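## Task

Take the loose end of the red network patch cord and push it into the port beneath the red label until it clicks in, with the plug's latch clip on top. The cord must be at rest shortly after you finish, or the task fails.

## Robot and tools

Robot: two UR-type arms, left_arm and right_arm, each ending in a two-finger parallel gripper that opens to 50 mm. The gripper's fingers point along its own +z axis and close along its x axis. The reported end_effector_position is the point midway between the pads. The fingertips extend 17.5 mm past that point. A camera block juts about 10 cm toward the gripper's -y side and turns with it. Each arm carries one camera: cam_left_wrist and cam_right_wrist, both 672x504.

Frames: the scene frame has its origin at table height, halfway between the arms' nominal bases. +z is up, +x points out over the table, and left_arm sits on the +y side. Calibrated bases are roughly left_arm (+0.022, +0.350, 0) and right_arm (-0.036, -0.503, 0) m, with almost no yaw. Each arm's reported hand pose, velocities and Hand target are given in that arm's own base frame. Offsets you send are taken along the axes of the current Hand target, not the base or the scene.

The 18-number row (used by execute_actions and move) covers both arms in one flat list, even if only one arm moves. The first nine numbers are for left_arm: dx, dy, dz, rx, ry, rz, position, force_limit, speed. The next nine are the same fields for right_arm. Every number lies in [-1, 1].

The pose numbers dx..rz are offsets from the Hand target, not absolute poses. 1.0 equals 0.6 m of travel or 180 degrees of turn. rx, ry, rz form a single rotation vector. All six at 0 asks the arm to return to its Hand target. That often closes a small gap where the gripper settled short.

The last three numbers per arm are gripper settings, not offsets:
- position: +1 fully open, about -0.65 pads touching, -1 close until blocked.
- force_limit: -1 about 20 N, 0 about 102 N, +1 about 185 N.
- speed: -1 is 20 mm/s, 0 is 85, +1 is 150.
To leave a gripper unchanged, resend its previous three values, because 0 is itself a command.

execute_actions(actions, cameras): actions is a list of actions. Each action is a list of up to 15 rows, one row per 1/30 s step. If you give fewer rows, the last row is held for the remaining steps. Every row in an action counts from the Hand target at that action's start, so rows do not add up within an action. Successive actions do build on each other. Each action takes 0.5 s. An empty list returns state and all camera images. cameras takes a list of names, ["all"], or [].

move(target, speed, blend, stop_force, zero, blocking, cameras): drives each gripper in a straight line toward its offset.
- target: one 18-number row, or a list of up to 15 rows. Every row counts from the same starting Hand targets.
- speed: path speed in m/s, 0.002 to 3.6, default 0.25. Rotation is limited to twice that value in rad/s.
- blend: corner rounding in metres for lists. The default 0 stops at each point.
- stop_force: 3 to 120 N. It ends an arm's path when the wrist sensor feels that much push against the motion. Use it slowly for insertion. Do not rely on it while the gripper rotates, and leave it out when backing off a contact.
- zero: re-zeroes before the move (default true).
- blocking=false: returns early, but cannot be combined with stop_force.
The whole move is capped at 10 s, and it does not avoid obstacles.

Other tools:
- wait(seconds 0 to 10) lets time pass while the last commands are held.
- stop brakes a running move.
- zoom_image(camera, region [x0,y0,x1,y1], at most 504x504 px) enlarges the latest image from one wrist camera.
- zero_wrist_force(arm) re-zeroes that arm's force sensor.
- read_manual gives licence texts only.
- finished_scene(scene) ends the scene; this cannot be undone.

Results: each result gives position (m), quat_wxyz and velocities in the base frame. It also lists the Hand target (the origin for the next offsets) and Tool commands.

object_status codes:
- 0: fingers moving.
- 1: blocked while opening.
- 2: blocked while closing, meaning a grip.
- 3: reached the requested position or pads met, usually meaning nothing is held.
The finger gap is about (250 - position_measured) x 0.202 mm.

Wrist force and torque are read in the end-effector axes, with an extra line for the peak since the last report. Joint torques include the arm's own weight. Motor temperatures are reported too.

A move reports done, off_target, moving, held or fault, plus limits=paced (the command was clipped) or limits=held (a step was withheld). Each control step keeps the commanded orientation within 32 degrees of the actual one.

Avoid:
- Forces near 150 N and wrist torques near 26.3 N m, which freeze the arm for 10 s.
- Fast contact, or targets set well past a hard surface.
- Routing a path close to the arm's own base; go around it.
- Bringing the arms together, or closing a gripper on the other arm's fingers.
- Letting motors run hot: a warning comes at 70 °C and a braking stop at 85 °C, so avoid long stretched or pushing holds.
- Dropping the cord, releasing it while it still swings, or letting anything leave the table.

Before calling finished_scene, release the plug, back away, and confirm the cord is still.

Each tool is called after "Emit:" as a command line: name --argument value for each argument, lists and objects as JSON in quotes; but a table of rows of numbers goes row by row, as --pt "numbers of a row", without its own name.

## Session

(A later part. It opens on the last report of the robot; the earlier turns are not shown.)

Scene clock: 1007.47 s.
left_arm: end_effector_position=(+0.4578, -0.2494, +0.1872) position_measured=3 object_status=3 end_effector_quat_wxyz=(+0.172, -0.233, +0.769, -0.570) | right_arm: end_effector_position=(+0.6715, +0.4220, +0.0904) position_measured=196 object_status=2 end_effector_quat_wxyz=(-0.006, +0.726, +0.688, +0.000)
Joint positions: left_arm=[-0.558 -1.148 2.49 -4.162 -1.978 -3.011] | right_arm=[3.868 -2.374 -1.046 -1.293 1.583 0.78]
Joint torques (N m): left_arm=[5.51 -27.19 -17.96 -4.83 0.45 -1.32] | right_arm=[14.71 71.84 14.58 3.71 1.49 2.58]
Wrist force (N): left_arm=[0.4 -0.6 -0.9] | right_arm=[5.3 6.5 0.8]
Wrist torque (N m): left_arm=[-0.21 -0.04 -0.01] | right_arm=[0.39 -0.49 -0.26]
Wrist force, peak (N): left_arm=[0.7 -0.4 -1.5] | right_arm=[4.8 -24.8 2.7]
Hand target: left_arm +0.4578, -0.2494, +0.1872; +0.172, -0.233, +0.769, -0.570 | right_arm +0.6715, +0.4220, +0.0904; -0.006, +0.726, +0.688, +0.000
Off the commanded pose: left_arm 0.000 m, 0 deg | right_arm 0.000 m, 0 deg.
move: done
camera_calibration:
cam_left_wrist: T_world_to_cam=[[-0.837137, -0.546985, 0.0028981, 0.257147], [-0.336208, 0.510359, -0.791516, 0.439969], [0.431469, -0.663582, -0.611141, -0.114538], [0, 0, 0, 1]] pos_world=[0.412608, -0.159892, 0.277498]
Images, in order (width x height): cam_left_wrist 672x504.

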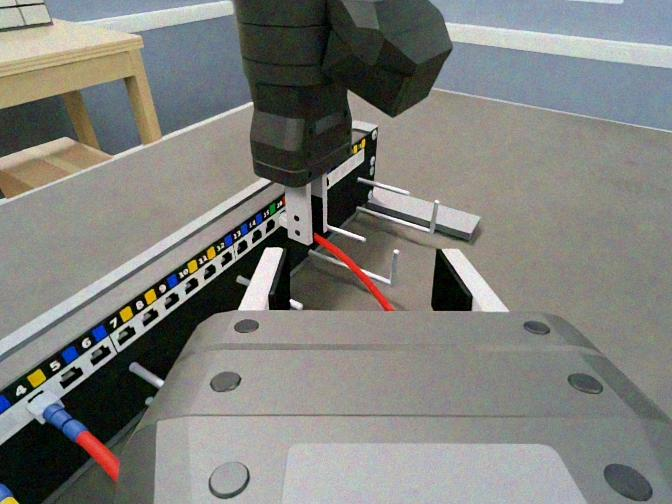

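Emit:
move --pt "0 0 0 0 0 0 1 1 1 0 0.0045 0.0003 0 0 0 -1 -0.3 -1" --speed 0.01

Emit:
move --pt "0 0 0 0 0 0 1 1 1 0 0 0 0 0 0 -0.17 -0.3 -1"

Emit:
move --pt "0 0 0 0 0 0 1 1 1 0 -0.0083 -0.06 0 0 0 -0.17 -0.3 -1" --speed 0.08 --cameras '["cam_left_wrist","cam_right_wrist"]'

Emit:
zoom_image --camera "cam_left_wrist" --region '[240, 170, 340, 270]'

Emit:
zoom_image --camera "cam_right_wrist" --region '[320, 230, 420, 330]'

Scene clock: 1032.53 s.
left_arm: end_effector_position=(+0.4578, -0.2494, +0.1872) position_measured=3 object_status=3 end_effector_quat_wxyz=(+0.172, -0.233, +0.769, -0.570) | right_arm: end_effector_position=(+0.6740, +0.4220, +0.0902) position_measured=196 object_status=2 end_effector_quat_wxyz=(-0.006, +0.726, +0.688, +0.000)
Joint positions: left_arm=[-0.558 -1.148 2.49 -4.162 -1.978 -3.011] | right_arm=[3.865 -2.38 -1.036 -1.297 1.583 0.778]
Joint torques (N m): left_arm=[6.44 -27.64 -16.44 -4.62 0.63 -1.25] | right_arm=[-24.21 55.17 45.34 4.25 -3.65 -2.43]
Wrist force (N): left_arm=[0.7 -0.4 -1.2] | right_arm=[3.4 -16.9 -0.1]
Wrist torque (N m): left_arm=[-0.18 -0.08 -0.02] | right_arm=[0.66 -0.49 -0.17]
Wrist force, peak (N): left_arm=[0.6 -0.7 -1.6] | right_arm=[3.4 -16.9 -0.1]
Hand target: left_arm +0.4578, -0.2494, +0.1872; +0.172, -0.233, +0.769, -0.570 | right_arm +0.6742, +0.4219, +0.0902; -0.006, +0.726, +0.688, +0.000
Off the commanded pose: left_arm 0.000 m, 0 deg | right_arm 0.000 m, 0 deg.
move: done

Scene clock: 1033.03 s.
left_arm: end_effector_position=(+0.4578, -0.2494, +0.1872) position_measured=3 object_status=3 end_effector_quat_wxyz=(+0.172, -0.233, +0.769, -0.570) | right_arm: end_effector_position=(+0.6743, +0.4218, +0.0902) position_measured=178 object_status=3 end_effector_quat_wxyz=(-0.006, +0.726, +0.688, +0.000)
Joint positions: left_arm=[-0.558 -1.148 2.49 -4.162 -1.978 -3.011] | right_arm=[3.865 -2.38 -1.036 -1.297 1.583 0.778]
Joint torques (N m): left_arm=[5.42 -26.39 -17.37 -4.89 0.46 -1.16] | right_arm=[2.08 57.57 33.16 4.5 1.38 -2.61]
Wrist force (N): left_arm=[0.6 -0.3 -1.4] | right_arm=[3.0 2.9 1.2]
Wrist torque (N m): left_arm=[-0.17 -0.05 -0.01] | right_arm=[0.31 -0.57 -0.09]
Wrist force, peak (N): left_arm=[0.8 -0.5 -1.7] | right_arm=[3.3 -17.4 -0.1]
Hand target: left_arm +0.4578, -0.2494, +0.1872; +0.172, -0.233, +0.769, -0.570 | right_arm +0.6742, +0.4219, +0.0902; -0.006, +0.726, +0.688, +0.000
Off the commanded pose: left_arm 0.000 m, 0 deg | right_arm 0.000 m, 0 deg.
move: done

Scene clock: 1033.93 s.
left_arm: end_effector_position=(+0.4578, -0.2494, +0.1872) position_measured=3 object_status=3 end_effector_quat_wxyz=(+0.172, -0.233, +0.769, -0.570) | right_arm: end_effector_position=(+0.6695, +0.4219, +0.1262) position_measured=178 object_status=3 end_effector_quat_wxyz=(-0.006, +0.726, +0.688, +0.000)
Joint positions: left_arm=[-0.558 -1.148 2.49 -4.162 -1.978 -3.011] | right_arm=[3.869 -2.346 -1.003 -1.364 1.583 0.782]
Joint torques (N m): left_arm=[5.59 -26.79 -17.28 -4.8 0.53 -1.03] | right_arm=[15.02 71.25 40.43 0.7 1.34 2.43]
Wrist force (N): left_arm=[0.4 -0.7 -1.3] | right_arm=[3.0 2.8 1.0]
Wrist torque (N m): left_arm=[-0.23 -0.03 -0.02] | right_arm=[0.32 -0.58 -0.14]
Wrist force, peak (N): left_arm=[0.6 -0.9 -1.5] | right_arm=[2.9 2.9 2.5]
Hand target: left_arm +0.4578, -0.2494, +0.1872; +0.172, -0.233, +0.769, -0.570 | right_arm +0.6695, +0.4219, +0.1263; -0.006, +0.726, +0.688, +0.000
Off the commanded pose: left_arm 0.000 m, 0 deg | right_arm 0.000 m, 0 deg.
move: done
camera_calibration:
cam_left_wrist: T_world_to_cam=[[-0.837137, -0.546985, 0.0028981, 0.257147], [-0.336208, 0.510359, -0.791516, 0.439969], [0.431469, -0.663582, -0.611141, -0.114538], [0, 0, 0, 1]] pos_world=[0.412608, -0.159892, 0.277498]
cam_right_wrist: T_world_to_cam=[[0.0561008, 0.998425, -0.000311727, -0.453009], [0.93872, -0.0526396, 0.340637, -0.628266], [0.340084, -0.0194026, -0.940195, 0.0241249], [0, 0, 0, 1]] pos_world=[0.606976, 0.419692, 0.236552]

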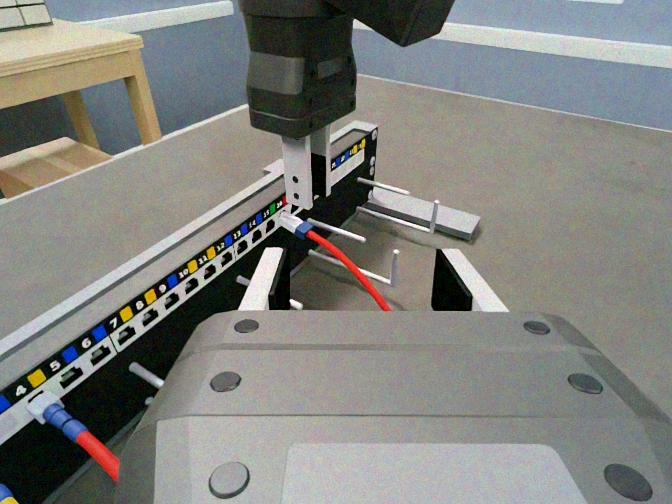

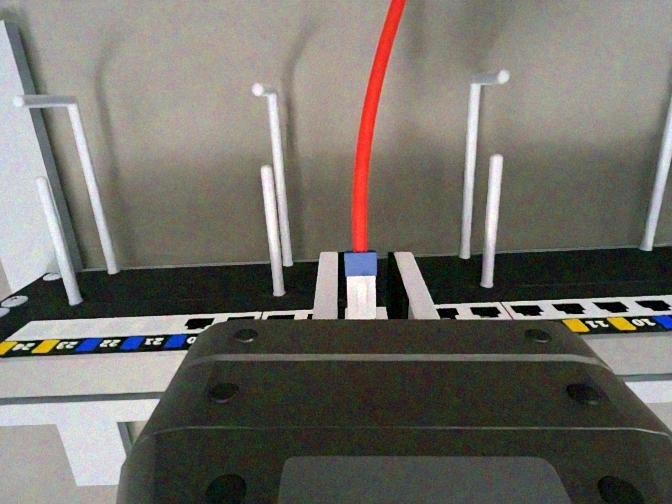

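Scaled by 5.040 from the camera's 672x504 image, which has a finer 960x720 frame.

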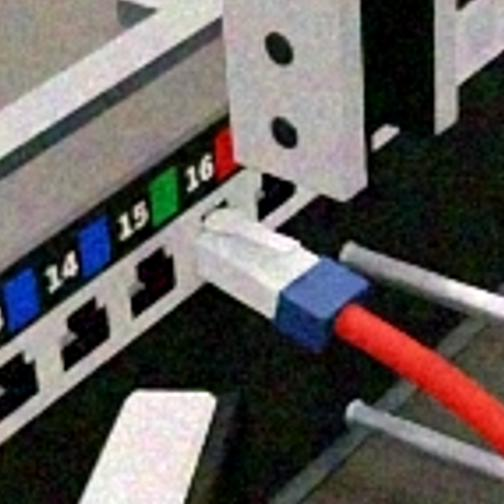

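Scaled by 5.040 from the camera's 672x504 image, which has a finer 960x720 frame.

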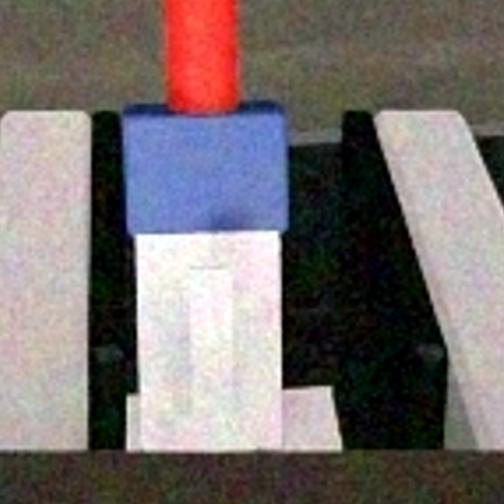

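Emit:
zoom_image --camera "cam_left_wrist" --region '[272, 200, 332, 260]'

Scaled by 8.400 from the camera's 672x504 image, which has a finer 960x720 frame.

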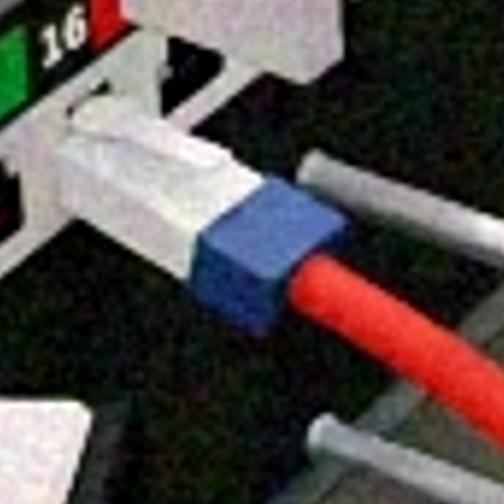

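Emit:
move --pt "0 0 0 0 0 0 1 1 1 0 -0.0042 0 0 0 0 -0.1 -0.3 -1" --pt "0 0 0 0 0 0 1 1 1 0 -0.0042 0.065 0 0 0 -0.1 -0.3 -1" --speed 0.05 --stop_force 6

Emit:
move --pt "0 0 0 0 0 0 1 1 1 0 0 0 0 0 0 -1 -0.2 -1" --cameras '["cam_left_wrist","cam_right_wrist"]'

Emit:
zoom_image --camera "cam_left_wrist" --region '[272, 200, 332, 260]'

Emit:
zoom_image --camera "cam_right_wrist" --region '[320, 230, 420, 330]'

Scene clock: 1058.43 s.
left_arm: end_effector_position=(+0.4578, -0.2494, +0.1872) position_measured=3 object_status=3 end_effector_quat_wxyz=(+0.172, -0.233, +0.769, -0.570) | right_arm: end_effector_position=(+0.6667, +0.4223, +0.0873) position_measured=167 object_status=3 end_effector_quat_wxyz=(-0.006, +0.726, +0.688, +0.000)
Joint positions: left_arm=[-0.558 -1.148 2.49 -4.162 -1.978 -3.011] | right_arm=[3.872 -2.366 -1.069 -1.278 1.583 0.785]
Joint torques (N m): left_arm=[5.39 -27.18 -17.01 -4.79 0.63 -1.14] | right_arm=[15.78 53.93 15.37 4.68 -0.01 2.34]
Wrist force (N): left_arm=[0.7 -0.5 -1.1] | right_arm=[2.9 2.7 1.1]
Wrist torque (N m): left_arm=[-0.20 -0.08 -0.01] | right_arm=[0.31 -0.55 -0.17]
Wrist force, peak (N): left_arm=[0.8 -0.8 -1.6] | right_arm=[3.0 3.2 1.2]
Hand target: left_arm +0.4578, -0.2494, +0.1872; +0.172, -0.233, +0.769, -0.570 | right_arm +0.6667, +0.4223, +0.0873; -0.006, +0.726, +0.688, +0.000
Off the commanded pose: left_arm 0.000 m, 0 deg | right_arm 0.000 m, 0 deg.
move: done

Scene clock: 1059.00 s.
left_arm: end_effector_position=(+0.4578, -0.2494, +0.1872) position_measured=3 object_status=3 end_effector_quat_wxyz=(+0.172, -0.233, +0.769, -0.570) | right_arm: end_effector_position=(+0.6667, +0.4223, +0.0873) position_measured=200 object_status=2 end_effector_quat_wxyz=(-0.006, +0.726, +0.688, +0.000)
Joint positions: left_arm=[-0.558 -1.148 2.49 -4.162 -1.978 -3.011] | right_arm=[3.872 -2.366 -1.069 -1.278 1.583 0.785]
Joint torques (N m): left_arm=[5.59 -28.34 -17.11 -5 0.45 -1.1] | right_arm=[15.02 54.65 17.89 4.72 -0.75 2.45]
Wrist force (N): left_arm=[0.6 -0.5 -1.5] | right_arm=[2.1 1.9 1.0]
Wrist torque (N m): left_arm=[-0.19 -0.06 -0.01] | right_arm=[0.33 -0.55 -0.15]
Wrist force, peak (N): left_arm=[0.6 -0.4 -1.6] | right_arm=[3.1 2.9 1.1]
Hand target: left_arm +0.4578, -0.2494, +0.1872; +0.172, -0.233, +0.769, -0.570 | right_arm +0.6667, +0.4223, +0.0873; -0.006, +0.726, +0.688, +0.000
Off the commanded pose: left_arm 0.000 m, 0 deg | right_arm 0.000 m, 0 deg.
move: done
camera_calibration:
cam_left_wrist: T_world_to_cam=[[-0.837137, -0.546985, 0.0028981, 0.257147], [-0.336208, 0.510359, -0.791516, 0.439969], [0.431469, -0.663582, -0.611141, -0.114538], [0, 0, 0, 1]] pos_world=[0.412608, -0.159892, 0.277498]
cam_right_wrist: T_world_to_cam=[[0.0561008, 0.998425, -0.000311727, -0.453258], [0.93872, -0.0526396, 0.340637, -0.612272], [0.340084, -0.0194026, -0.940195, -0.0114547], [0, 0, 0, 1]] pos_world=[0.604076, 0.420092, 0.197652]

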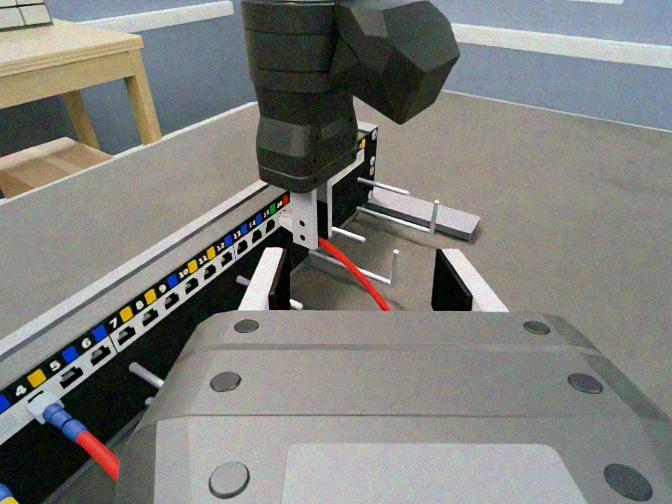

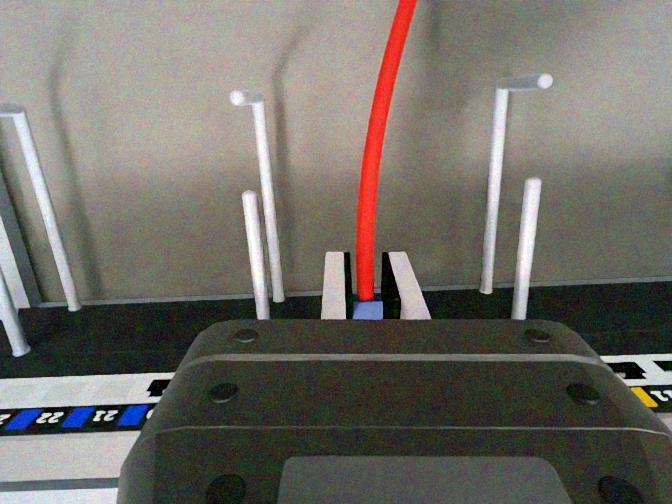

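Scaled by 8.400 from the camera's 672x504 image, which has a finer 960x720 frame.

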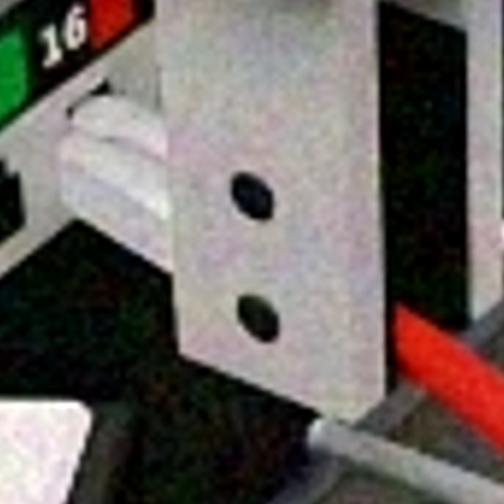

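Scaled by 5.040 from the camera's 672x504 image, which has a finer 960x720 frame.

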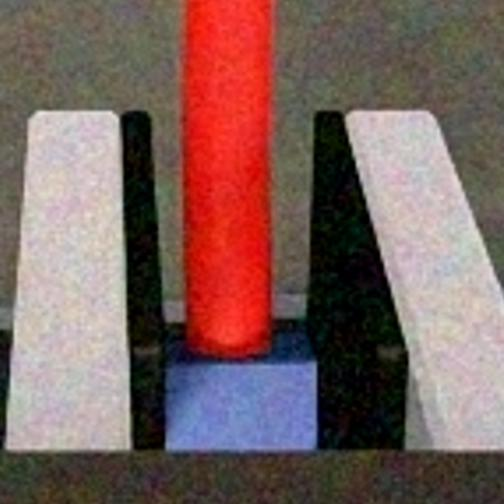

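Emit:
move --pt "0 0 0 0 0 0 1 1 1 0 0.0012 -0.0028 0.0275 0 0 -1 -0.2 -1" --pt "0 0 0 0 0 0 1 1 1 0 0.0025 -0.0055 0.05 0 0 -1 -0.2 -1" --speed 0.02 --cameras '["cam_left_wrist"]'

Emit:
zoom_image --camera "cam_left_wrist" --region '[272, 200, 332, 260]'

Scene clock: 1070.40 s.
left_arm: end_effector_position=(+0.4578, -0.2494, +0.1872) position_measured=3 object_status=3 end_effector_quat_wxyz=(+0.172, -0.233, +0.769, -0.570) | right_arm: end_effector_position=(+0.6682, +0.4222, +0.0906) position_measured=200 object_status=2 end_effector_quat_wxyz=(-0.063, +0.723, +0.686, -0.054)
Joint positions: left_arm=[-0.558 -1.148 2.49 -4.162 -1.978 -3.011] | right_arm=[3.835 -2.458 -0.872 -1.5 1.689 0.741]
Joint torques (N m): left_arm=[5.11 -27.79 -16.57 -5.04 0.51 -1.09] | right_arm=[-11.37 55.95 39.23 0.71 2.18 -2.41]
Wrist force (N): left_arm=[0.7 -0.4 -1.4] | right_arm=[2.0 3.4 -0.6]
Wrist torque (N m): left_arm=[-0.19 -0.08 -0.01] | right_arm=[0.25 -0.57 0.01]
Wrist force, peak (N): left_arm=[0.5 -0.5 -1.8] | right_arm=[2.0 4.5 1.0]
Hand target: left_arm +0.4578, -0.2494, +0.1872; +0.172, -0.233, +0.769, -0.570 | right_arm +0.6682, +0.4222, +0.0906; -0.063, +0.723, +0.686, -0.054
Off the commanded pose: left_arm 0.000 m, 0 deg | right_arm 0.000 m, 0 deg.
move: done
camera_calibration:
cam_left_wrist: T_world_to_cam=[[-0.837137, -0.546985, 0.0028981, 0.257147], [-0.336208, 0.510359, -0.791516, 0.439969], [0.431469, -0.663582, -0.611141, -0.114538], [0, 0, 0, 1]] pos_world=[0.412608, -0.159892, 0.277498]
Images, in order (width x height): cam_left_wrist 672x504.

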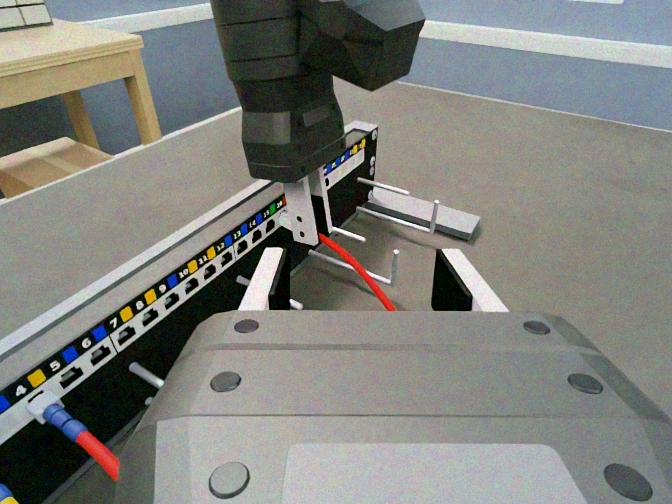

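Scaled by 8.400 from the camera's 672x504 image, which has a finer 960x720 frame.

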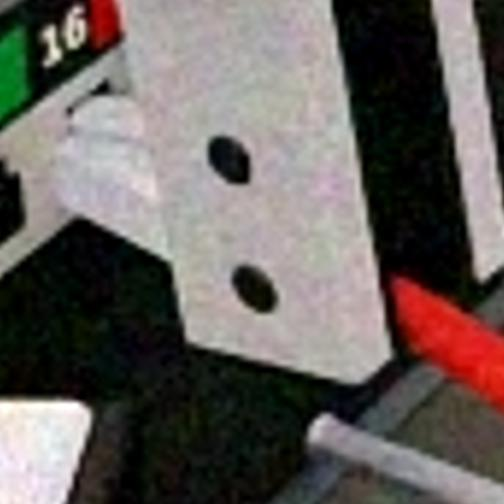

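Emit:
move --pt "0 0 0 0 0 0 1 1 1 0 0.0013 -0.0023 0.0222 0 0 -1 -0.2 -1" --speed 0.02 --cameras '["cam_left_wrist"]'

Emit:
zoom_image --camera "cam_left_wrist" --region '[272, 210, 312, 250]'

Scene clock: 1076.20 s.
left_arm: end_effector_position=(+0.4578, -0.2494, +0.1872) position_measured=3 object_status=3 end_effector_quat_wxyz=(+0.172, -0.233, +0.769, -0.570) | right_arm: end_effector_position=(+0.6692, +0.4222, +0.0918) position_measured=200 object_status=2 end_effector_quat_wxyz=(-0.088, +0.721, +0.683, -0.078)
Joint positions: left_arm=[-0.558 -1.148 2.49 -4.162 -1.978 -3.011] | right_arm=[3.82 -2.509 -0.768 -1.607 1.733 0.718]
Joint torques (N m): left_arm=[4.98 -27.08 -18.06 -4.91 0.63 -1.26] | right_arm=[-11.35 56.47 39.3 0.36 2.15 -2.64]
Wrist force (N): left_arm=[0.7 -0.5 -1.0] | right_arm=[1.4 2.2 -2.1]
Wrist torque (N m): left_arm=[-0.20 -0.08 -0.01] | right_arm=[0.28 -0.59 0.07]
Wrist force, peak (N): left_arm=[0.8 -0.8 -1.5] | right_arm=[2.0 3.6 -0.8]
Hand target: left_arm +0.4578, -0.2494, +0.1872; +0.172, -0.233, +0.769, -0.570 | right_arm +0.6692, +0.4222, +0.0918; -0.088, +0.721, +0.683, -0.078
Off the commanded pose: left_arm 0.000 m, 0 deg | right_arm 0.000 m, 0 deg.
move: done
camera_calibration:
cam_left_wrist: T_world_to_cam=[[-0.837137, -0.546985, 0.0028981, 0.257147], [-0.336208, 0.510359, -0.791516, 0.439969], [0.431469, -0.663582, -0.611141, -0.114538], [0, 0, 0, 1]] pos_world=[0.412608, -0.159892, 0.277498]
Images, in order (width x height): cam_left_wrist 672x504.

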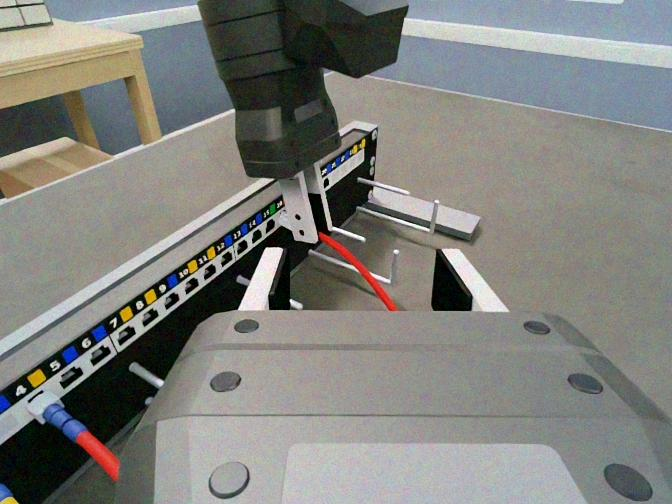

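Scaled by 12.600 from the camera's 672x504 image, which has a finer 960x720 frame.

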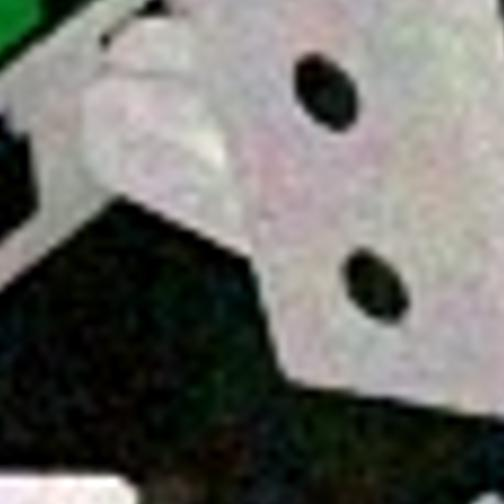

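Emit:
move --pt "0 0 0 0 0 0 1 1 1 0 0.0015 -0.0022 0.0222 0 0 -1 -0.2 -1" --speed 0.02

Emit:
move --pt "0 0 0 0 0 0 1 1 1 0 0.0191 -0.0056 0 0 0 -1 -0.2 -1" --speed 0.01 --stop_force 15 --cameras '["cam_left_wrist"]'

Emit:
zoom_image --camera "cam_left_wrist" --region '[262, 200, 312, 250]'

Scene clock: 1082.43 s.
left_arm: end_effector_position=(+0.4578, -0.2494, +0.1872) position_measured=3 object_status=3 end_effector_quat_wxyz=(+0.172, -0.233, +0.769, -0.570) | right_arm: end_effector_position=(+0.6704, +0.4221, +0.0929) position_measured=200 object_status=2 end_effector_quat_wxyz=(-0.113, +0.717, +0.680, -0.102)
Joint positions: left_arm=[-0.558 -1.148 2.49 -4.162 -1.978 -3.011] | right_arm=[3.805 -2.57 -0.649 -1.723 1.776 0.693]
Joint torques (N m): left_arm=[5.54 -27.27 -17.05 -4.93 0.56 -1.37] | right_arm=[-14.1 58.11 41.35 0.9 1.72 -2.63]
Wrist force (N): left_arm=[0.4 -0.3 -1.7] | right_arm=[1.4 -1.2 -2.3]
Wrist torque (N m): left_arm=[-0.17 -0.04 -0.02] | right_arm=[0.30 -0.63 0.04]
Wrist force, peak (N): left_arm=[0.8 -0.8 -1.5] | right_arm=[1.4 2.3 -2.0]
Hand target: left_arm +0.4578, -0.2494, +0.1872; +0.172, -0.233, +0.769, -0.570 | right_arm +0.6704, +0.4221, +0.0929; -0.113, +0.717, +0.680, -0.102
Off the commanded pose: left_arm 0.000 m, 0 deg | right_arm 0.000 m, 0 deg.
move: done

Scene clock: 1083.97 s.
left_arm: end_effector_position=(+0.4578, -0.2494, +0.1872) position_measured=3 object_status=3 end_effector_quat_wxyz=(+0.172, -0.233, +0.769, -0.570) | right_arm: end_effector_position=(+0.6722, +0.4220, +0.0928) position_measured=200 object_status=2 end_effector_quat_wxyz=(-0.113, +0.717, +0.680, -0.102)
Joint positions: left_arm=[-0.558 -1.148 2.49 -4.162 -1.978 -3.011] | right_arm=[3.804 -2.576 -0.636 -1.729 1.776 0.692]
Joint torques (N m): left_arm=[5.52 -26.88 -16.67 -4.91 0.57 -1.14] | right_arm=[9.84 72.84 16.53 6.32 -0.86 2.45]
Wrist force (N): left_arm=[0.5 -0.2 -1.3] | right_arm=[1.7 -12.1 -1.8]
Wrist torque (N m): left_arm=[-0.15 -0.05 -0.01] | right_arm=[0.42 -0.63 0.05]
Wrist force, peak (N): left_arm=[0.6 -0.5 -1.7] | right_arm=[0.6 -20.1 -0.1]
Hand target: left_arm +0.4578, -0.2494, +0.1872; +0.172, -0.233, +0.769, -0.570 | right_arm +0.6722, +0.4220, +0.0928; -0.113, +0.717, +0.680, -0.102 (not the last commanded pose)
Off the commanded pose: left_arm 0.000 m, 0 deg | right_arm 0.010 m, 0 deg.
move: contact (right_arm)
camera_calibration:
cam_left_wrist: T_world_to_cam=[[-0.837137, -0.546985, 0.0028981, 0.257147], [-0.336208, 0.510359, -0.791516, 0.439969], [0.431469, -0.663582, -0.611141, -0.114538], [0, 0, 0, 1]] pos_world=[0.412608, -0.159892, 0.277498]
Images, in order (width x height): cam_left_wrist 672x504.

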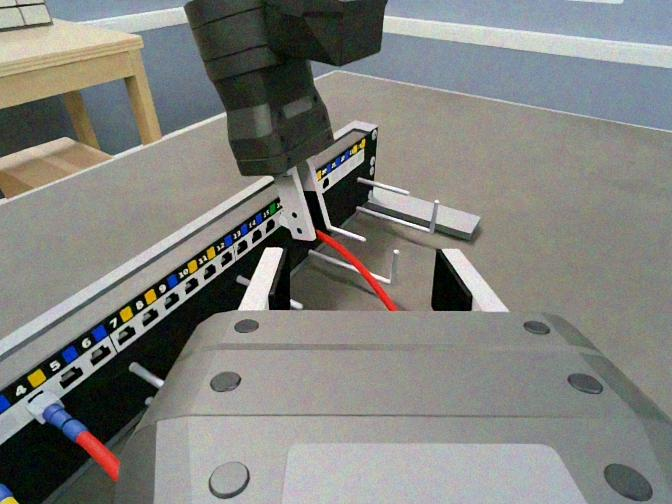

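Scaled by 10.080 from the camera's 672x504 image, which has a finer 960x720 frame.

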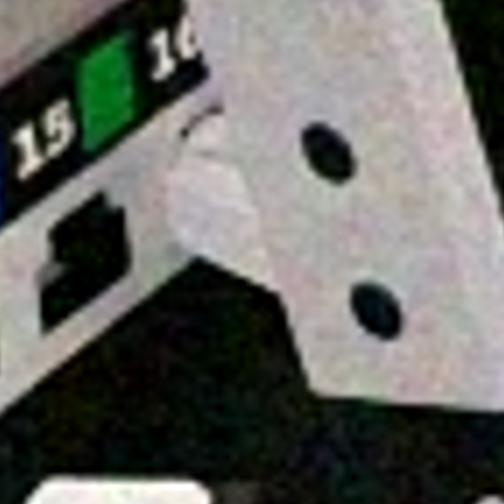

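Emit:
move --pt "0 0 0 0 0 0 1 1 1 0 0.0191 -0.0056 0 0 0 -1 -0.2 -1" --speed 0.01 --stop_force 16 --cameras '["cam_left_wrist"]'

Emit:
zoom_image --camera "cam_left_wrist" --region '[262, 200, 312, 250]'

Scene clock: 1087.53 s.
left_arm: end_effector_position=(+0.4578, -0.2494, +0.1872) position_measured=3 object_status=3 end_effector_quat_wxyz=(+0.172, -0.233, +0.769, -0.570) | right_arm: end_effector_position=(+0.6730, +0.4222, +0.0928) position_measured=200 object_status=2 end_effector_quat_wxyz=(-0.113, +0.717, +0.680, -0.102)
Joint positions: left_arm=[-0.558 -1.148 2.49 -4.162 -1.978 -3.011] | right_arm=[3.804 -2.58 -0.629 -1.733 1.776 0.691]
Joint torques (N m): left_arm=[6.05 -27 -18.73 -4.69 0.52 -0.89] | right_arm=[5.71 72 18.84 8.31 -4.19 2.27]
Wrist force (N): left_arm=[0.6 -0.4 -1.2] | right_arm=[0.4 -23.3 -0.7]
Wrist torque (N m): left_arm=[-0.18 -0.06 -0.02] | right_arm=[0.51 -0.63 0.08]
Wrist force, peak (N): left_arm=[0.7 -0.7 -1.7] | right_arm=[-0.6 -31.7 1.8]
Hand target: left_arm +0.4578, -0.2494, +0.1872; +0.172, -0.233, +0.769, -0.570 | right_arm +0.6730, +0.4222, +0.0928; -0.113, +0.717, +0.680, -0.102 (not the last commanded pose)
Off the commanded pose: left_arm 0.000 m, 0 deg | right_arm 0.011 m, 0 deg.
move: contact (right_arm)
camera_calibration:
cam_left_wrist: T_world_to_cam=[[-0.837137, -0.546985, 0.0028981, 0.257147], [-0.336208, 0.510359, -0.791516, 0.439969], [0.431469, -0.663582, -0.611141, -0.114538], [0, 0, 0, 1]] pos_world=[0.412608, -0.159892, 0.277498]
Images, in order (width x height): cam_left_wrist 672x504.

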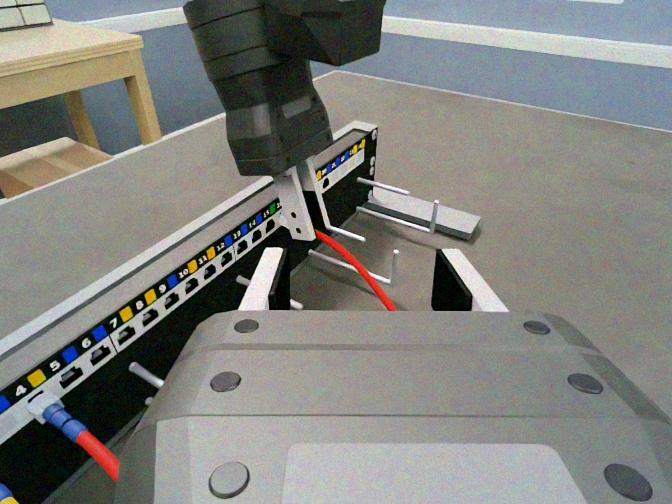

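Scaled by 10.080 from the camera's 672x504 image, which has a finer 960x720 frame.

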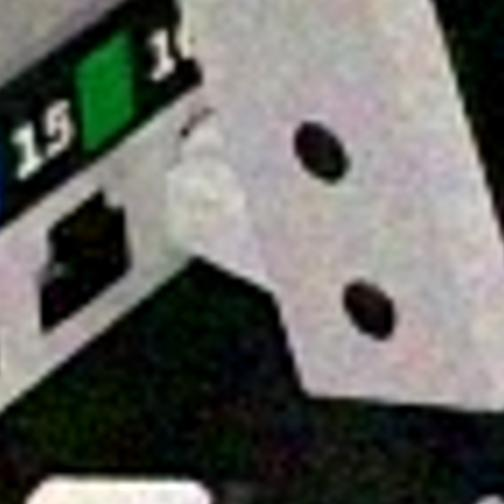

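Emit:
move --pt "0 0 0 0 0 0 1 1 1 0 -0.0025 0.0007 0 0 0 -1 -0.2 -1" --pt "0 0 0 0 0 0 1 1 1 0 -0.0015 -0.0007 0.0139 0 0 -1 -0.2 -1" --speed 0.015

Emit:
move --pt "0 0 0 0 0 0 1 1 1 0 0.0190 -0.0062 0 0 0 -1 -0.2 -1" --speed 0.01 --stop_force 22 --cameras '["cam_left_wrist","cam_right_wrist"]'

Emit:
zoom_image --camera "cam_left_wrist" --region '[262, 200, 312, 250]'

Scene clock: 1095.63 s.
left_arm: end_effector_position=(+0.4578, -0.2494, +0.1872) position_measured=3 object_status=3 end_effector_quat_wxyz=(+0.172, -0.233, +0.769, -0.570) | right_arm: end_effector_position=(+0.6723, +0.4222, +0.0935) position_measured=200 object_status=2 end_effector_quat_wxyz=(-0.129, +0.714, +0.678, -0.117)
Joint positions: left_arm=[-0.558 -1.148 2.49 -4.162 -1.978 -3.011] | right_arm=[3.796 -2.619 -0.551 -1.807 1.801 0.676]
Joint torques (N m): left_arm=[3.91 -27.32 -17.36 -4.76 0.58 -1.12] | right_arm=[-11.17 56.15 37.04 -0.47 2.73 -2.49]
Wrist force (N): left_arm=[0.5 -0.6 -1.7] | right_arm=[3.3 4.1 -5.7]
Wrist torque (N m): left_arm=[-0.21 -0.06 -0.01] | right_arm=[0.14 -0.86 0.08]
Wrist force, peak (N): left_arm=[0.7 -0.8 -1.6] | right_arm=[0.4 -23.3 -1.0]
Hand target: left_arm +0.4578, -0.2494, +0.1872; +0.172, -0.233, +0.769, -0.570 | right_arm +0.6723, +0.4222, +0.0935; -0.129, +0.714, +0.678, -0.117
Off the commanded pose: left_arm 0.000 m, 0 deg | right_arm 0.000 m, 0 deg.
move: done

Scene clock: 1097.17 s.
left_arm: end_effector_position=(+0.4578, -0.2494, +0.1872) position_measured=3 object_status=3 end_effector_quat_wxyz=(+0.172, -0.233, +0.769, -0.570) | right_arm: end_effector_position=(+0.6740, +0.4222, +0.0934) position_measured=200 object_status=2 end_effector_quat_wxyz=(-0.129, +0.714, +0.678, -0.117)
Joint positions: left_arm=[-0.558 -1.148 2.49 -4.162 -1.978 -3.011] | right_arm=[3.795 -2.626 -0.538 -1.814 1.801 0.675]
Joint torques (N m): left_arm=[5.34 -26.66 -16.57 -4.86 0.51 -1.06] | right_arm=[11.49 72.89 15.92 6.32 -0.39 2.42]
Wrist force (N): left_arm=[0.5 -0.5 -1.2] | right_arm=[1.7 -12.5 -4.0]
Wrist torque (N m): left_arm=[-0.21 -0.06 -0.02] | right_arm=[0.35 -0.87 0.13]
Wrist force, peak (N): left_arm=[0.7 -0.6 -1.6] | right_arm=[0.6 -21.0 -1.2]
Hand target: left_arm +0.4578, -0.2494, +0.1872; +0.172, -0.233, +0.769, -0.570 | right_arm +0.6740, +0.4222, +0.0934; -0.129, +0.714, +0.678, -0.117 (not the last commanded pose)
Off the commanded pose: left_arm 0.000 m, 0 deg | right_arm 0.010 m, 0 deg.
move: contact (right_arm)
camera_calibration:
cam_left_wrist: T_world_to_cam=[[-0.837137, -0.546985, 0.0028981, 0.257147], [-0.336208, 0.510359, -0.791516, 0.439969], [0.431469, -0.663582, -0.611141, -0.114538], [0, 0, 0, 1]] pos_world=[0.412608, -0.159892, 0.277498]
cam_right_wrist: T_world_to_cam=[[0.0533033, 0.998578, -0.000242893, -0.451712], [0.998556, -0.0533005, 0.00663296, -0.630103], [0.00661059, -0.000596101, -0.999978, 0.214245], [0, 0, 0, 1]] pos_world=[0.651855, 0.417613, 0.21831]

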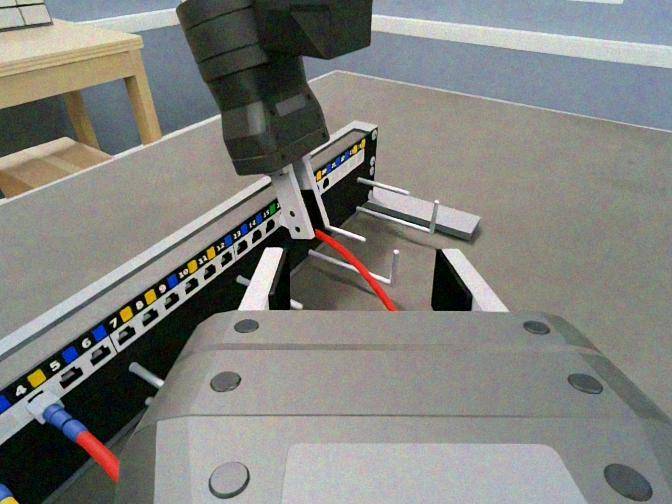

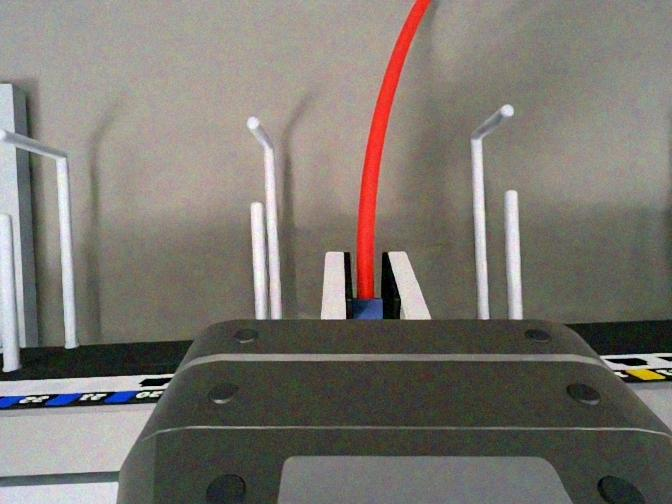

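Scaled by 10.080 from the camera's 672x504 image, which has a finer 960x720 frame.

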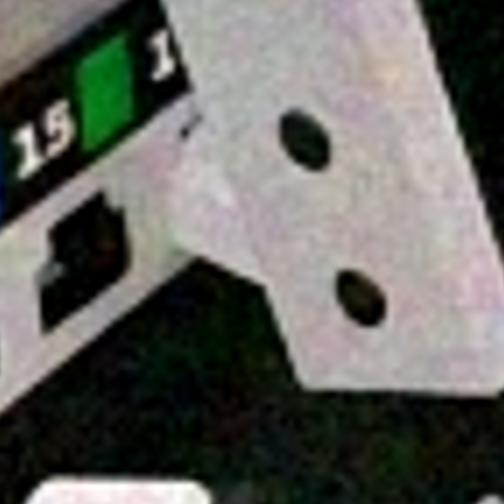

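Continuing progress with tilt. Adjust z (Fz −2 too low → slightly up) and push more.

Emit:
move --pt "0 0 0 0 0 0 1 1 1 0 0.0191 -0.0065 0 0 0 -1 -0.2 -1" --speed 0.01 --stop_force 25 --cameras '["cam_left_wrist"]'

Emit:
zoom_image --camera "cam_left_wrist" --region '[262, 200, 312, 250]'

Scene clock: 1101.10 s.
left_arm: end_effector_position=(+0.4578, -0.2494, +0.1872) position_measured=3 object_status=3 end_effector_quat_wxyz=(+0.172, -0.233, +0.769, -0.570) | right_arm: end_effector_position=(+0.6751, +0.4223, +0.0934) position_measured=200 object_status=2 end_effector_quat_wxyz=(-0.129, +0.714, +0.678, -0.117)
Joint positions: left_arm=[-0.558 -1.148 2.49 -4.162 -1.978 -3.011] | right_arm=[3.794 -2.632 -0.527 -1.82 1.801 0.674]
Joint torques (N m): left_arm=[4.52 -26.86 -17.12 -4.87 0.45 -1.02] | right_arm=[5.79 72.27 18.53 9.05 -2.32 2.17]
Wrist force (N): left_arm=[0.6 -0.6 -1.2] | right_arm=[-0.3 -26.4 -1.2]
Wrist torque (N m): left_arm=[-0.21 -0.07 -0.01] | right_arm=[0.55 -0.86 0.16]
Wrist force, peak (N): left_arm=[0.9 -0.6 -1.4] | right_arm=[-2.8 -39.3 2.5]
Hand target: left_arm +0.4578, -0.2494, +0.1872; +0.172, -0.233, +0.769, -0.570 | right_arm +0.6751, +0.4223, +0.0934; -0.129, +0.714, +0.678, -0.117 (not the last commanded pose)
Off the commanded pose: left_arm 0.000 m, 0 deg | right_arm 0.011 m, 0 deg.
move: contact (right_arm)
camera_calibration:
cam_left_wrist: T_world_to_cam=[[-0.837137, -0.546985, 0.0028981, 0.257147], [-0.336208, 0.510359, -0.791516, 0.439969], [0.431469, -0.663582, -0.611141, -0.114538], [0, 0, 0, 1]] pos_world=[0.412608, -0.159892, 0.277498]
Images, in order (width x height): cam_left_wrist 672x504.

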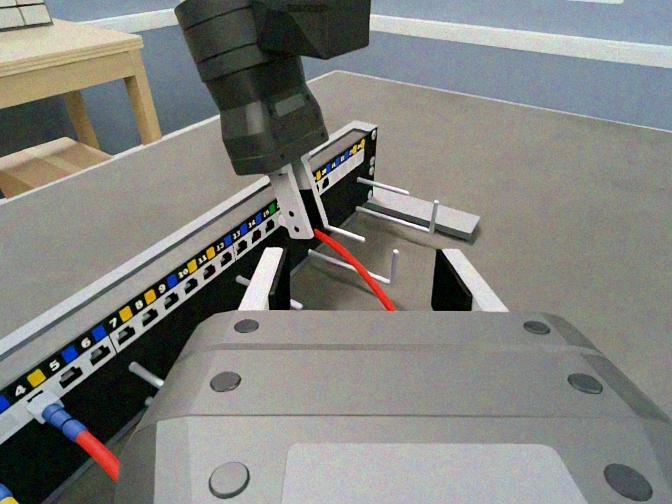

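Scaled by 10.080 from the camera's 672x504 image, which has a finer 960x720 frame.

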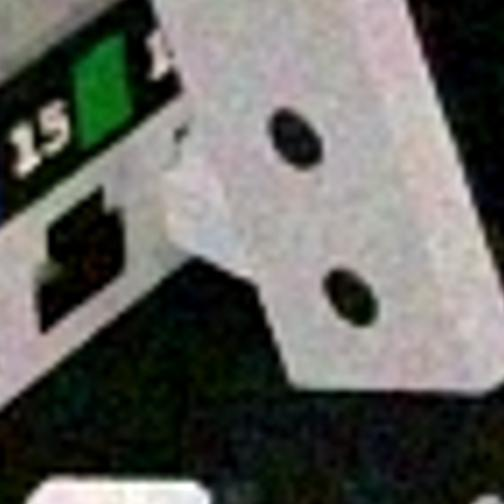

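Emit:
move --pt "0 0 0 0 0 0 1 1 1 0 -0.002 0.0006 0 0 0 -1 -0.2 -1" --pt "0 0 0 0 0 0 1 1 1 0 -0.001 -0.0006 0.0139 0 0 -1 -0.2 -1" --speed 0.015

Emit:
move --pt "0 0 0 0 0 0 1 1 1 -0.0001 0.0188 -0.0072 0 0 0 -1 -0.2 -1" --speed 0.01 --stop_force 30 --cameras '["cam_left_wrist"]'

Emit:
zoom_image --camera "cam_left_wrist" --region '[262, 200, 312, 250]'

Scene clock: 1107.93 s.
left_arm: end_effector_position=(+0.4578, -0.2494, +0.1872) position_measured=3 object_status=3 end_effector_quat_wxyz=(+0.172, -0.233, +0.769, -0.570) | right_arm: end_effector_position=(+0.6747, +0.4224, +0.0939) position_measured=200 object_status=2 end_effector_quat_wxyz=(-0.145, +0.711, +0.675, -0.132)
Joint positions: left_arm=[-0.558 -1.148 2.49 -4.162 -1.978 -3.011] | right_arm=[3.786 -2.682 -0.429 -1.905 1.826 0.658]
Joint torques (N m): left_arm=[4.2 -27.54 -16.58 -4.94 0.43 -1.17] | right_arm=[-11.28 57.86 39.1 0.47 2.49 -2.7]
Wrist force (N): left_arm=[0.5 -0.6 -1.4] | right_arm=[0.2 -2.0 -4.4]
Wrist torque (N m): left_arm=[-0.21 -0.06 -0.01] | right_arm=[-0.05 -0.71 0.08]
Wrist force, peak (N): left_arm=[0.8 -0.6 -1.7] | right_arm=[-0.3 -26.7 -1.3]
Hand target: left_arm +0.4578, -0.2494, +0.1872; +0.172, -0.233, +0.769, -0.570 | right_arm +0.6747, +0.4224, +0.0939; -0.145, +0.711, +0.675, -0.132
Off the commanded pose: left_arm 0.000 m, 0 deg | right_arm 0.000 m, 0 deg.
move: done

Scene clock: 1109.47 s.
left_arm: end_effector_position=(+0.4578, -0.2494, +0.1872) position_measured=3 object_status=3 end_effector_quat_wxyz=(+0.172, -0.233, +0.769, -0.570) | right_arm: end_effector_position=(+0.6763, +0.4223, +0.0938) position_measured=200 object_status=2 end_effector_quat_wxyz=(-0.145, +0.711, +0.675, -0.132)
Joint positions: left_arm=[-0.558 -1.148 2.49 -4.162 -1.978 -3.011] | right_arm=[3.785 -2.69 -0.413 -1.913 1.826 0.657]
Joint torques (N m): left_arm=[5.57 -27.55 -17.51 -5.06 0.78 -1.33] | right_arm=[7.69 73.35 18.12 9.97 -1.61 2.25]
Wrist force (N): left_arm=[0.5 -0.6 -1.1] | right_arm=[-3.5 -27.5 0.5]
Wrist torque (N m): left_arm=[-0.20 -0.05 -0.02] | right_arm=[0.28 -0.75 0.15]
Wrist force, peak (N): left_arm=[0.7 -0.6 -1.6] | right_arm=[-4.9 -35.9 2.9]
Hand target: left_arm +0.4578, -0.2494, +0.1872; +0.172, -0.233, +0.769, -0.570 | right_arm +0.6763, +0.4223, +0.0938; -0.145, +0.711, +0.675, -0.132 (not the last commanded pose)
Off the commanded pose: left_arm 0.000 m, 0 deg | right_arm 0.010 m, 0 deg.
move: contact (right_arm)
camera_calibration:
cam_left_wrist: T_world_to_cam=[[-0.837137, -0.546985, 0.0028981, 0.257147], [-0.336208, 0.510359, -0.791516, 0.439969], [0.431469, -0.663582, -0.611141, -0.114538], [0, 0, 0, 1]] pos_world=[0.412608, -0.159892, 0.277498]
Images, in order (width x height): cam_left_wrist 672x504.

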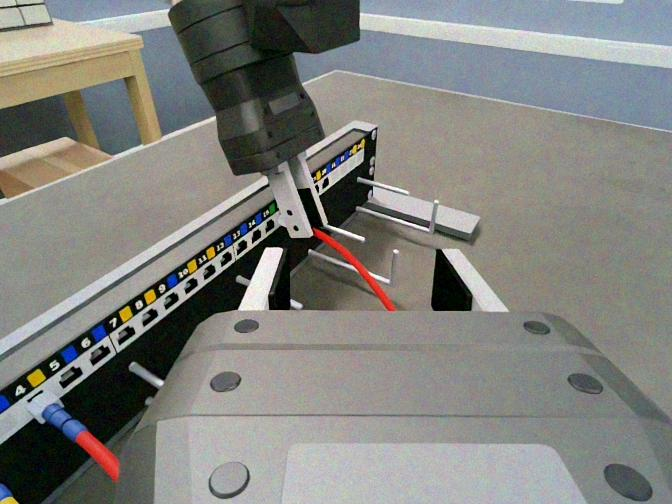

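Scaled by 10.080 from the camera's 672x504 image, which has a finer 960x720 frame.

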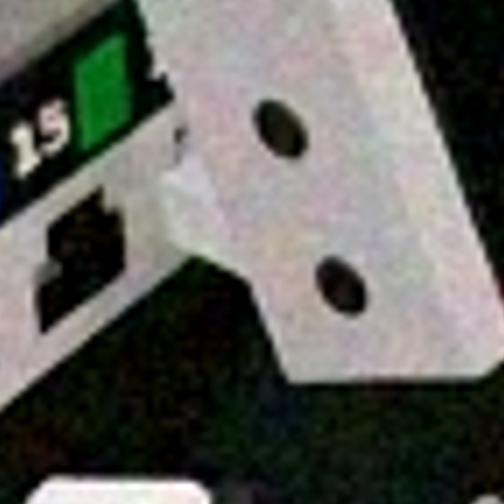

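Emit:
move --pt "0 0 0 0 0 0 1 1 1 -0.0006 -0.0004 -0.0002 0 0 0 -1 -0.2 -1" --speed 0.01

Emit:
move --pt "0 0 0 0 0 0 1 1 1 -0.0001 0.0188 -0.0072 0 0 0 -1 -0.2 -1" --speed 0.01 --stop_force 35 --cameras '["cam_left_wrist"]'

Emit:
zoom_image --camera "cam_left_wrist" --region '[262, 200, 312, 250]'

Scene clock: 1114.23 s.
left_arm: end_effector_position=(+0.4578, -0.2494, +0.1872) position_measured=3 object_status=3 end_effector_quat_wxyz=(+0.172, -0.233, +0.769, -0.570) | right_arm: end_effector_position=(+0.6760, +0.4221, +0.0941) position_measured=200 object_status=2 end_effector_quat_wxyz=(-0.145, +0.711, +0.675, -0.132)
Joint positions: left_arm=[-0.558 -1.148 2.49 -4.162 -1.978 -3.011] | right_arm=[3.785 -2.688 -0.416 -1.912 1.826 0.657]
Joint torques (N m): left_arm=[3.83 -28.77 -16.36 -5.06 0.68 -1] | right_arm=[-17.57 74.44 16.57 7.61 -2.66 -2.31]
Wrist force (N): left_arm=[0.6 -0.8 -1.4] | right_arm=[-0.3 -17.7 -0.6]
Wrist torque (N m): left_arm=[-0.24 -0.07 -0.02] | right_arm=[0.14 -0.72 0.06]
Wrist force, peak (N): left_arm=[0.5 -0.9 -1.7] | right_arm=[-3.8 -27.8 0.4]
Hand target: left_arm +0.4578, -0.2494, +0.1872; +0.172, -0.233, +0.769, -0.570 | right_arm +0.6761, +0.4220, +0.0940; -0.145, +0.711, +0.675, -0.132
Off the commanded pose: left_arm 0.000 m, 0 deg | right_arm 0.000 m, 0 deg.
move: done

Scene clock: 1116.30 s.
left_arm: end_effector_position=(+0.4578, -0.2494, +0.1872) position_measured=3 object_status=3 end_effector_quat_wxyz=(+0.172, -0.233, +0.769, -0.570) | right_arm: end_effector_position=(+0.6881, +0.4213, +0.0937) position_measured=200 object_status=2 end_effector_quat_wxyz=(-0.145, +0.711, +0.675, -0.132)
Joint positions: left_arm=[-0.558 -1.148 2.49 -4.162 -1.978 -3.011] | right_arm=[3.776 -2.761 -0.271 -1.986 1.823 0.648]
Joint torques (N m): left_arm=[5.38 -28.4 -16.56 -5.05 0.67 -1.15] | right_arm=[-33.71 50.01 41.05 8.78 -8.44 -2.42]
Wrist force (N): left_arm=[0.6 -0.7 -1.1] | right_arm=[1.8 -48.1 -0.3]
Wrist torque (N m): left_arm=[-0.23 -0.07 -0.02] | right_arm=[0.49 -0.74 -0.02]
Wrist force, peak (N): left_arm=[0.6 -0.6 -1.6] | right_arm=[2.9 -51.0 4.6]
Hand target: left_arm +0.4578, -0.2494, +0.1872; +0.172, -0.233, +0.769, -0.570 | right_arm +0.6881, +0.4213, +0.0937; -0.145, +0.711, +0.675, -0.132
Off the commanded pose: left_arm 0.000 m, 0 deg | right_arm 0.000 m, 0 deg.
move: done
camera_calibration:
cam_left_wrist: T_world_to_cam=[[-0.837137, -0.546985, 0.0028981, 0.257147], [-0.336208, 0.510359, -0.791516, 0.439969], [0.431469, -0.663582, -0.611141, -0.114538], [0, 0, 0, 1]] pos_world=[0.412608, -0.159892, 0.277498]
Images, in order (width x height): cam_left_wrist 672x504.

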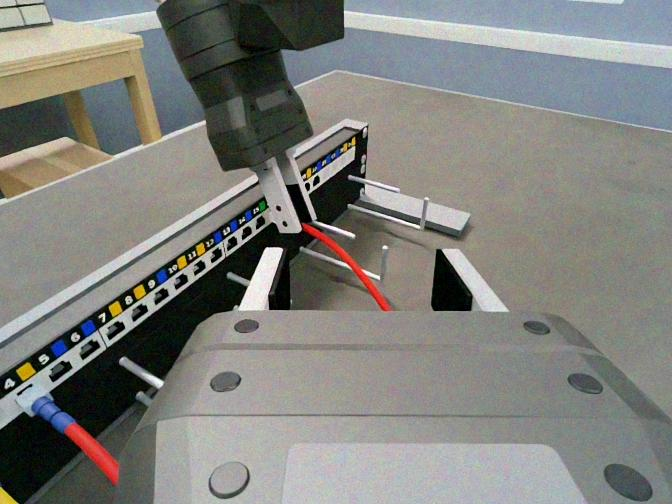

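Scaled by 10.080 from the camera's 672x504 image, which has a finer 960x720 frame.

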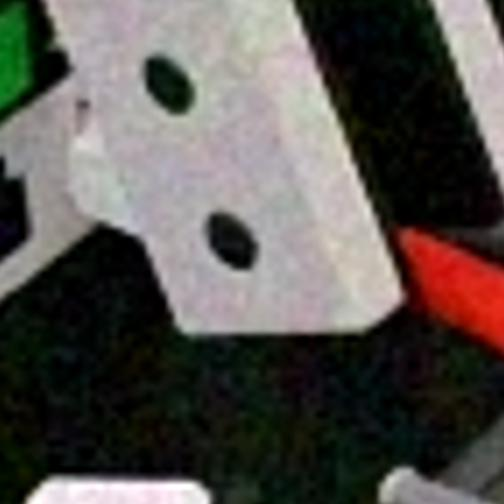

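Emit:
move --pt "0 0 0 0 0 0 1 1 1 0 -0.003 0.001 0 0 0 -1 -0.2 -1" --speed 0.005

Emit:
move --pt "0 0 0 0 0 0 1 1 1 0 -0.006 0.0023 0 0 0 -1 -0.2 -1" --speed 0.005 --stop_force 30 --cameras '["cam_left_wrist"]'

Emit:
zoom_image --camera "cam_left_wrist" --region '[262, 200, 312, 250]'

Scene clock: 1122.77 s.
left_arm: end_effector_position=(+0.4578, -0.2494, +0.1872) position_measured=3 object_status=3 end_effector_quat_wxyz=(+0.172, -0.233, +0.769, -0.570) | right_arm: end_effector_position=(+0.6863, +0.4213, +0.0938) position_measured=200 object_status=2 end_effector_quat_wxyz=(-0.145, +0.711, +0.675, -0.132)
Joint positions: left_arm=[-0.558 -1.148 2.49 -4.162 -1.978 -3.011] | right_arm=[3.777 -2.748 -0.298 -1.973 1.824 0.649]
Joint torques (N m): left_arm=[6.57 -28.05 -16.6 -4.93 0.49 -1.3] | right_arm=[13.89 70.46 9.12 1.78 0.39 2.38]
Wrist force (N): left_arm=[0.6 -0.6 -1.3] | right_arm=[9.1 -1.0 -11.6]
Wrist torque (N m): left_arm=[-0.21 -0.07 -0.02] | right_arm=[-0.18 -0.66 -0.12]
Wrist force, peak (N): left_arm=[0.6 -0.8 -1.6] | right_arm=[1.7 -48.4 -0.4]
Hand target: left_arm +0.4578, -0.2494, +0.1872; +0.172, -0.233, +0.769, -0.570 | right_arm +0.6862, +0.4214, +0.0938; -0.145, +0.711, +0.675, -0.132
Off the commanded pose: left_arm 0.000 m, 0 deg | right_arm 0.000 m, 0 deg.
move: done

Scene clock: 1124.70 s.
left_arm: end_effector_position=(+0.4578, -0.2494, +0.1872) position_measured=3 object_status=3 end_effector_quat_wxyz=(+0.172, -0.233, +0.769, -0.570) | right_arm: end_effector_position=(+0.6844, +0.4215, +0.0940) position_measured=200 object_status=2 end_effector_quat_wxyz=(-0.145, +0.711, +0.675, -0.132)
Joint positions: left_arm=[-0.558 -1.148 2.49 -4.162 -1.978 -3.011] | right_arm=[3.779 -2.735 -0.324 -1.959 1.824 0.651]
Joint torques (N m): left_arm=[5.44 -28.84 -16.89 -4.88 0.91 -1.17] | right_arm=[-0.73 50.3 28.47 -6.38 3.21 -2.05]
Wrist force (N): left_arm=[0.6 -0.5 -1.2] | right_arm=[3.7 23.5 -21.9]
Wrist torque (N m): left_arm=[-0.20 -0.07 -0.02] | right_arm=[-0.41 -0.32 -0.12]
Wrist force, peak (N): left_arm=[0.3 -0.7 -1.7] | right_arm=[6.1 28.7 -23.4]
Hand target: left_arm +0.4578, -0.2494, +0.1872; +0.172, -0.233, +0.769, -0.570 | right_arm +0.6843, +0.4214, +0.0940; -0.145, +0.711, +0.675, -0.132 (not the last commanded pose)
Off the commanded pose: left_arm 0.000 m, 0 deg | right_arm 0.002 m, 0 deg.
move: contact (right_arm)
camera_calibration:
cam_left_wrist: T_world_to_cam=[[-0.837137, -0.546985, 0.0028981, 0.257147], [-0.336208, 0.510359, -0.791516, 0.439969], [0.431469, -0.663582, -0.611141, -0.114538], [0, 0, 0, 1]] pos_world=[0.412608, -0.159892, 0.277498]
Images, in order (width x height): cam_left_wrist 672x504.

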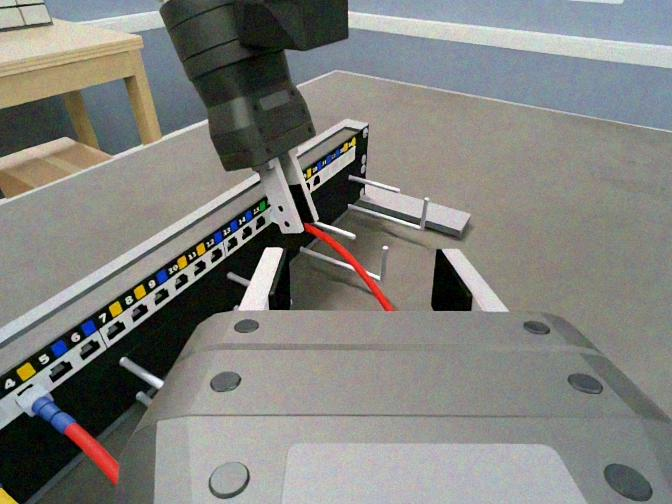

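Scaled by 10.080 from the camera's 672x504 image, which has a finer 960x720 frame.

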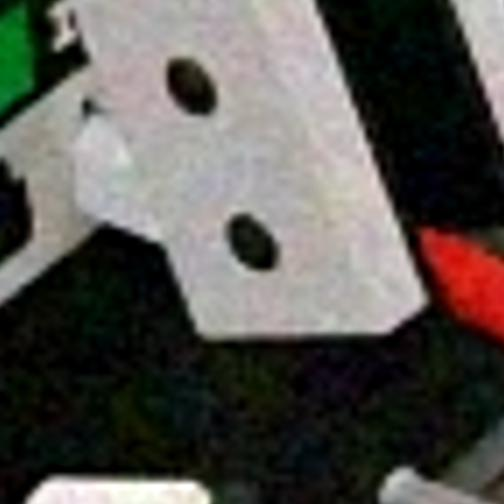

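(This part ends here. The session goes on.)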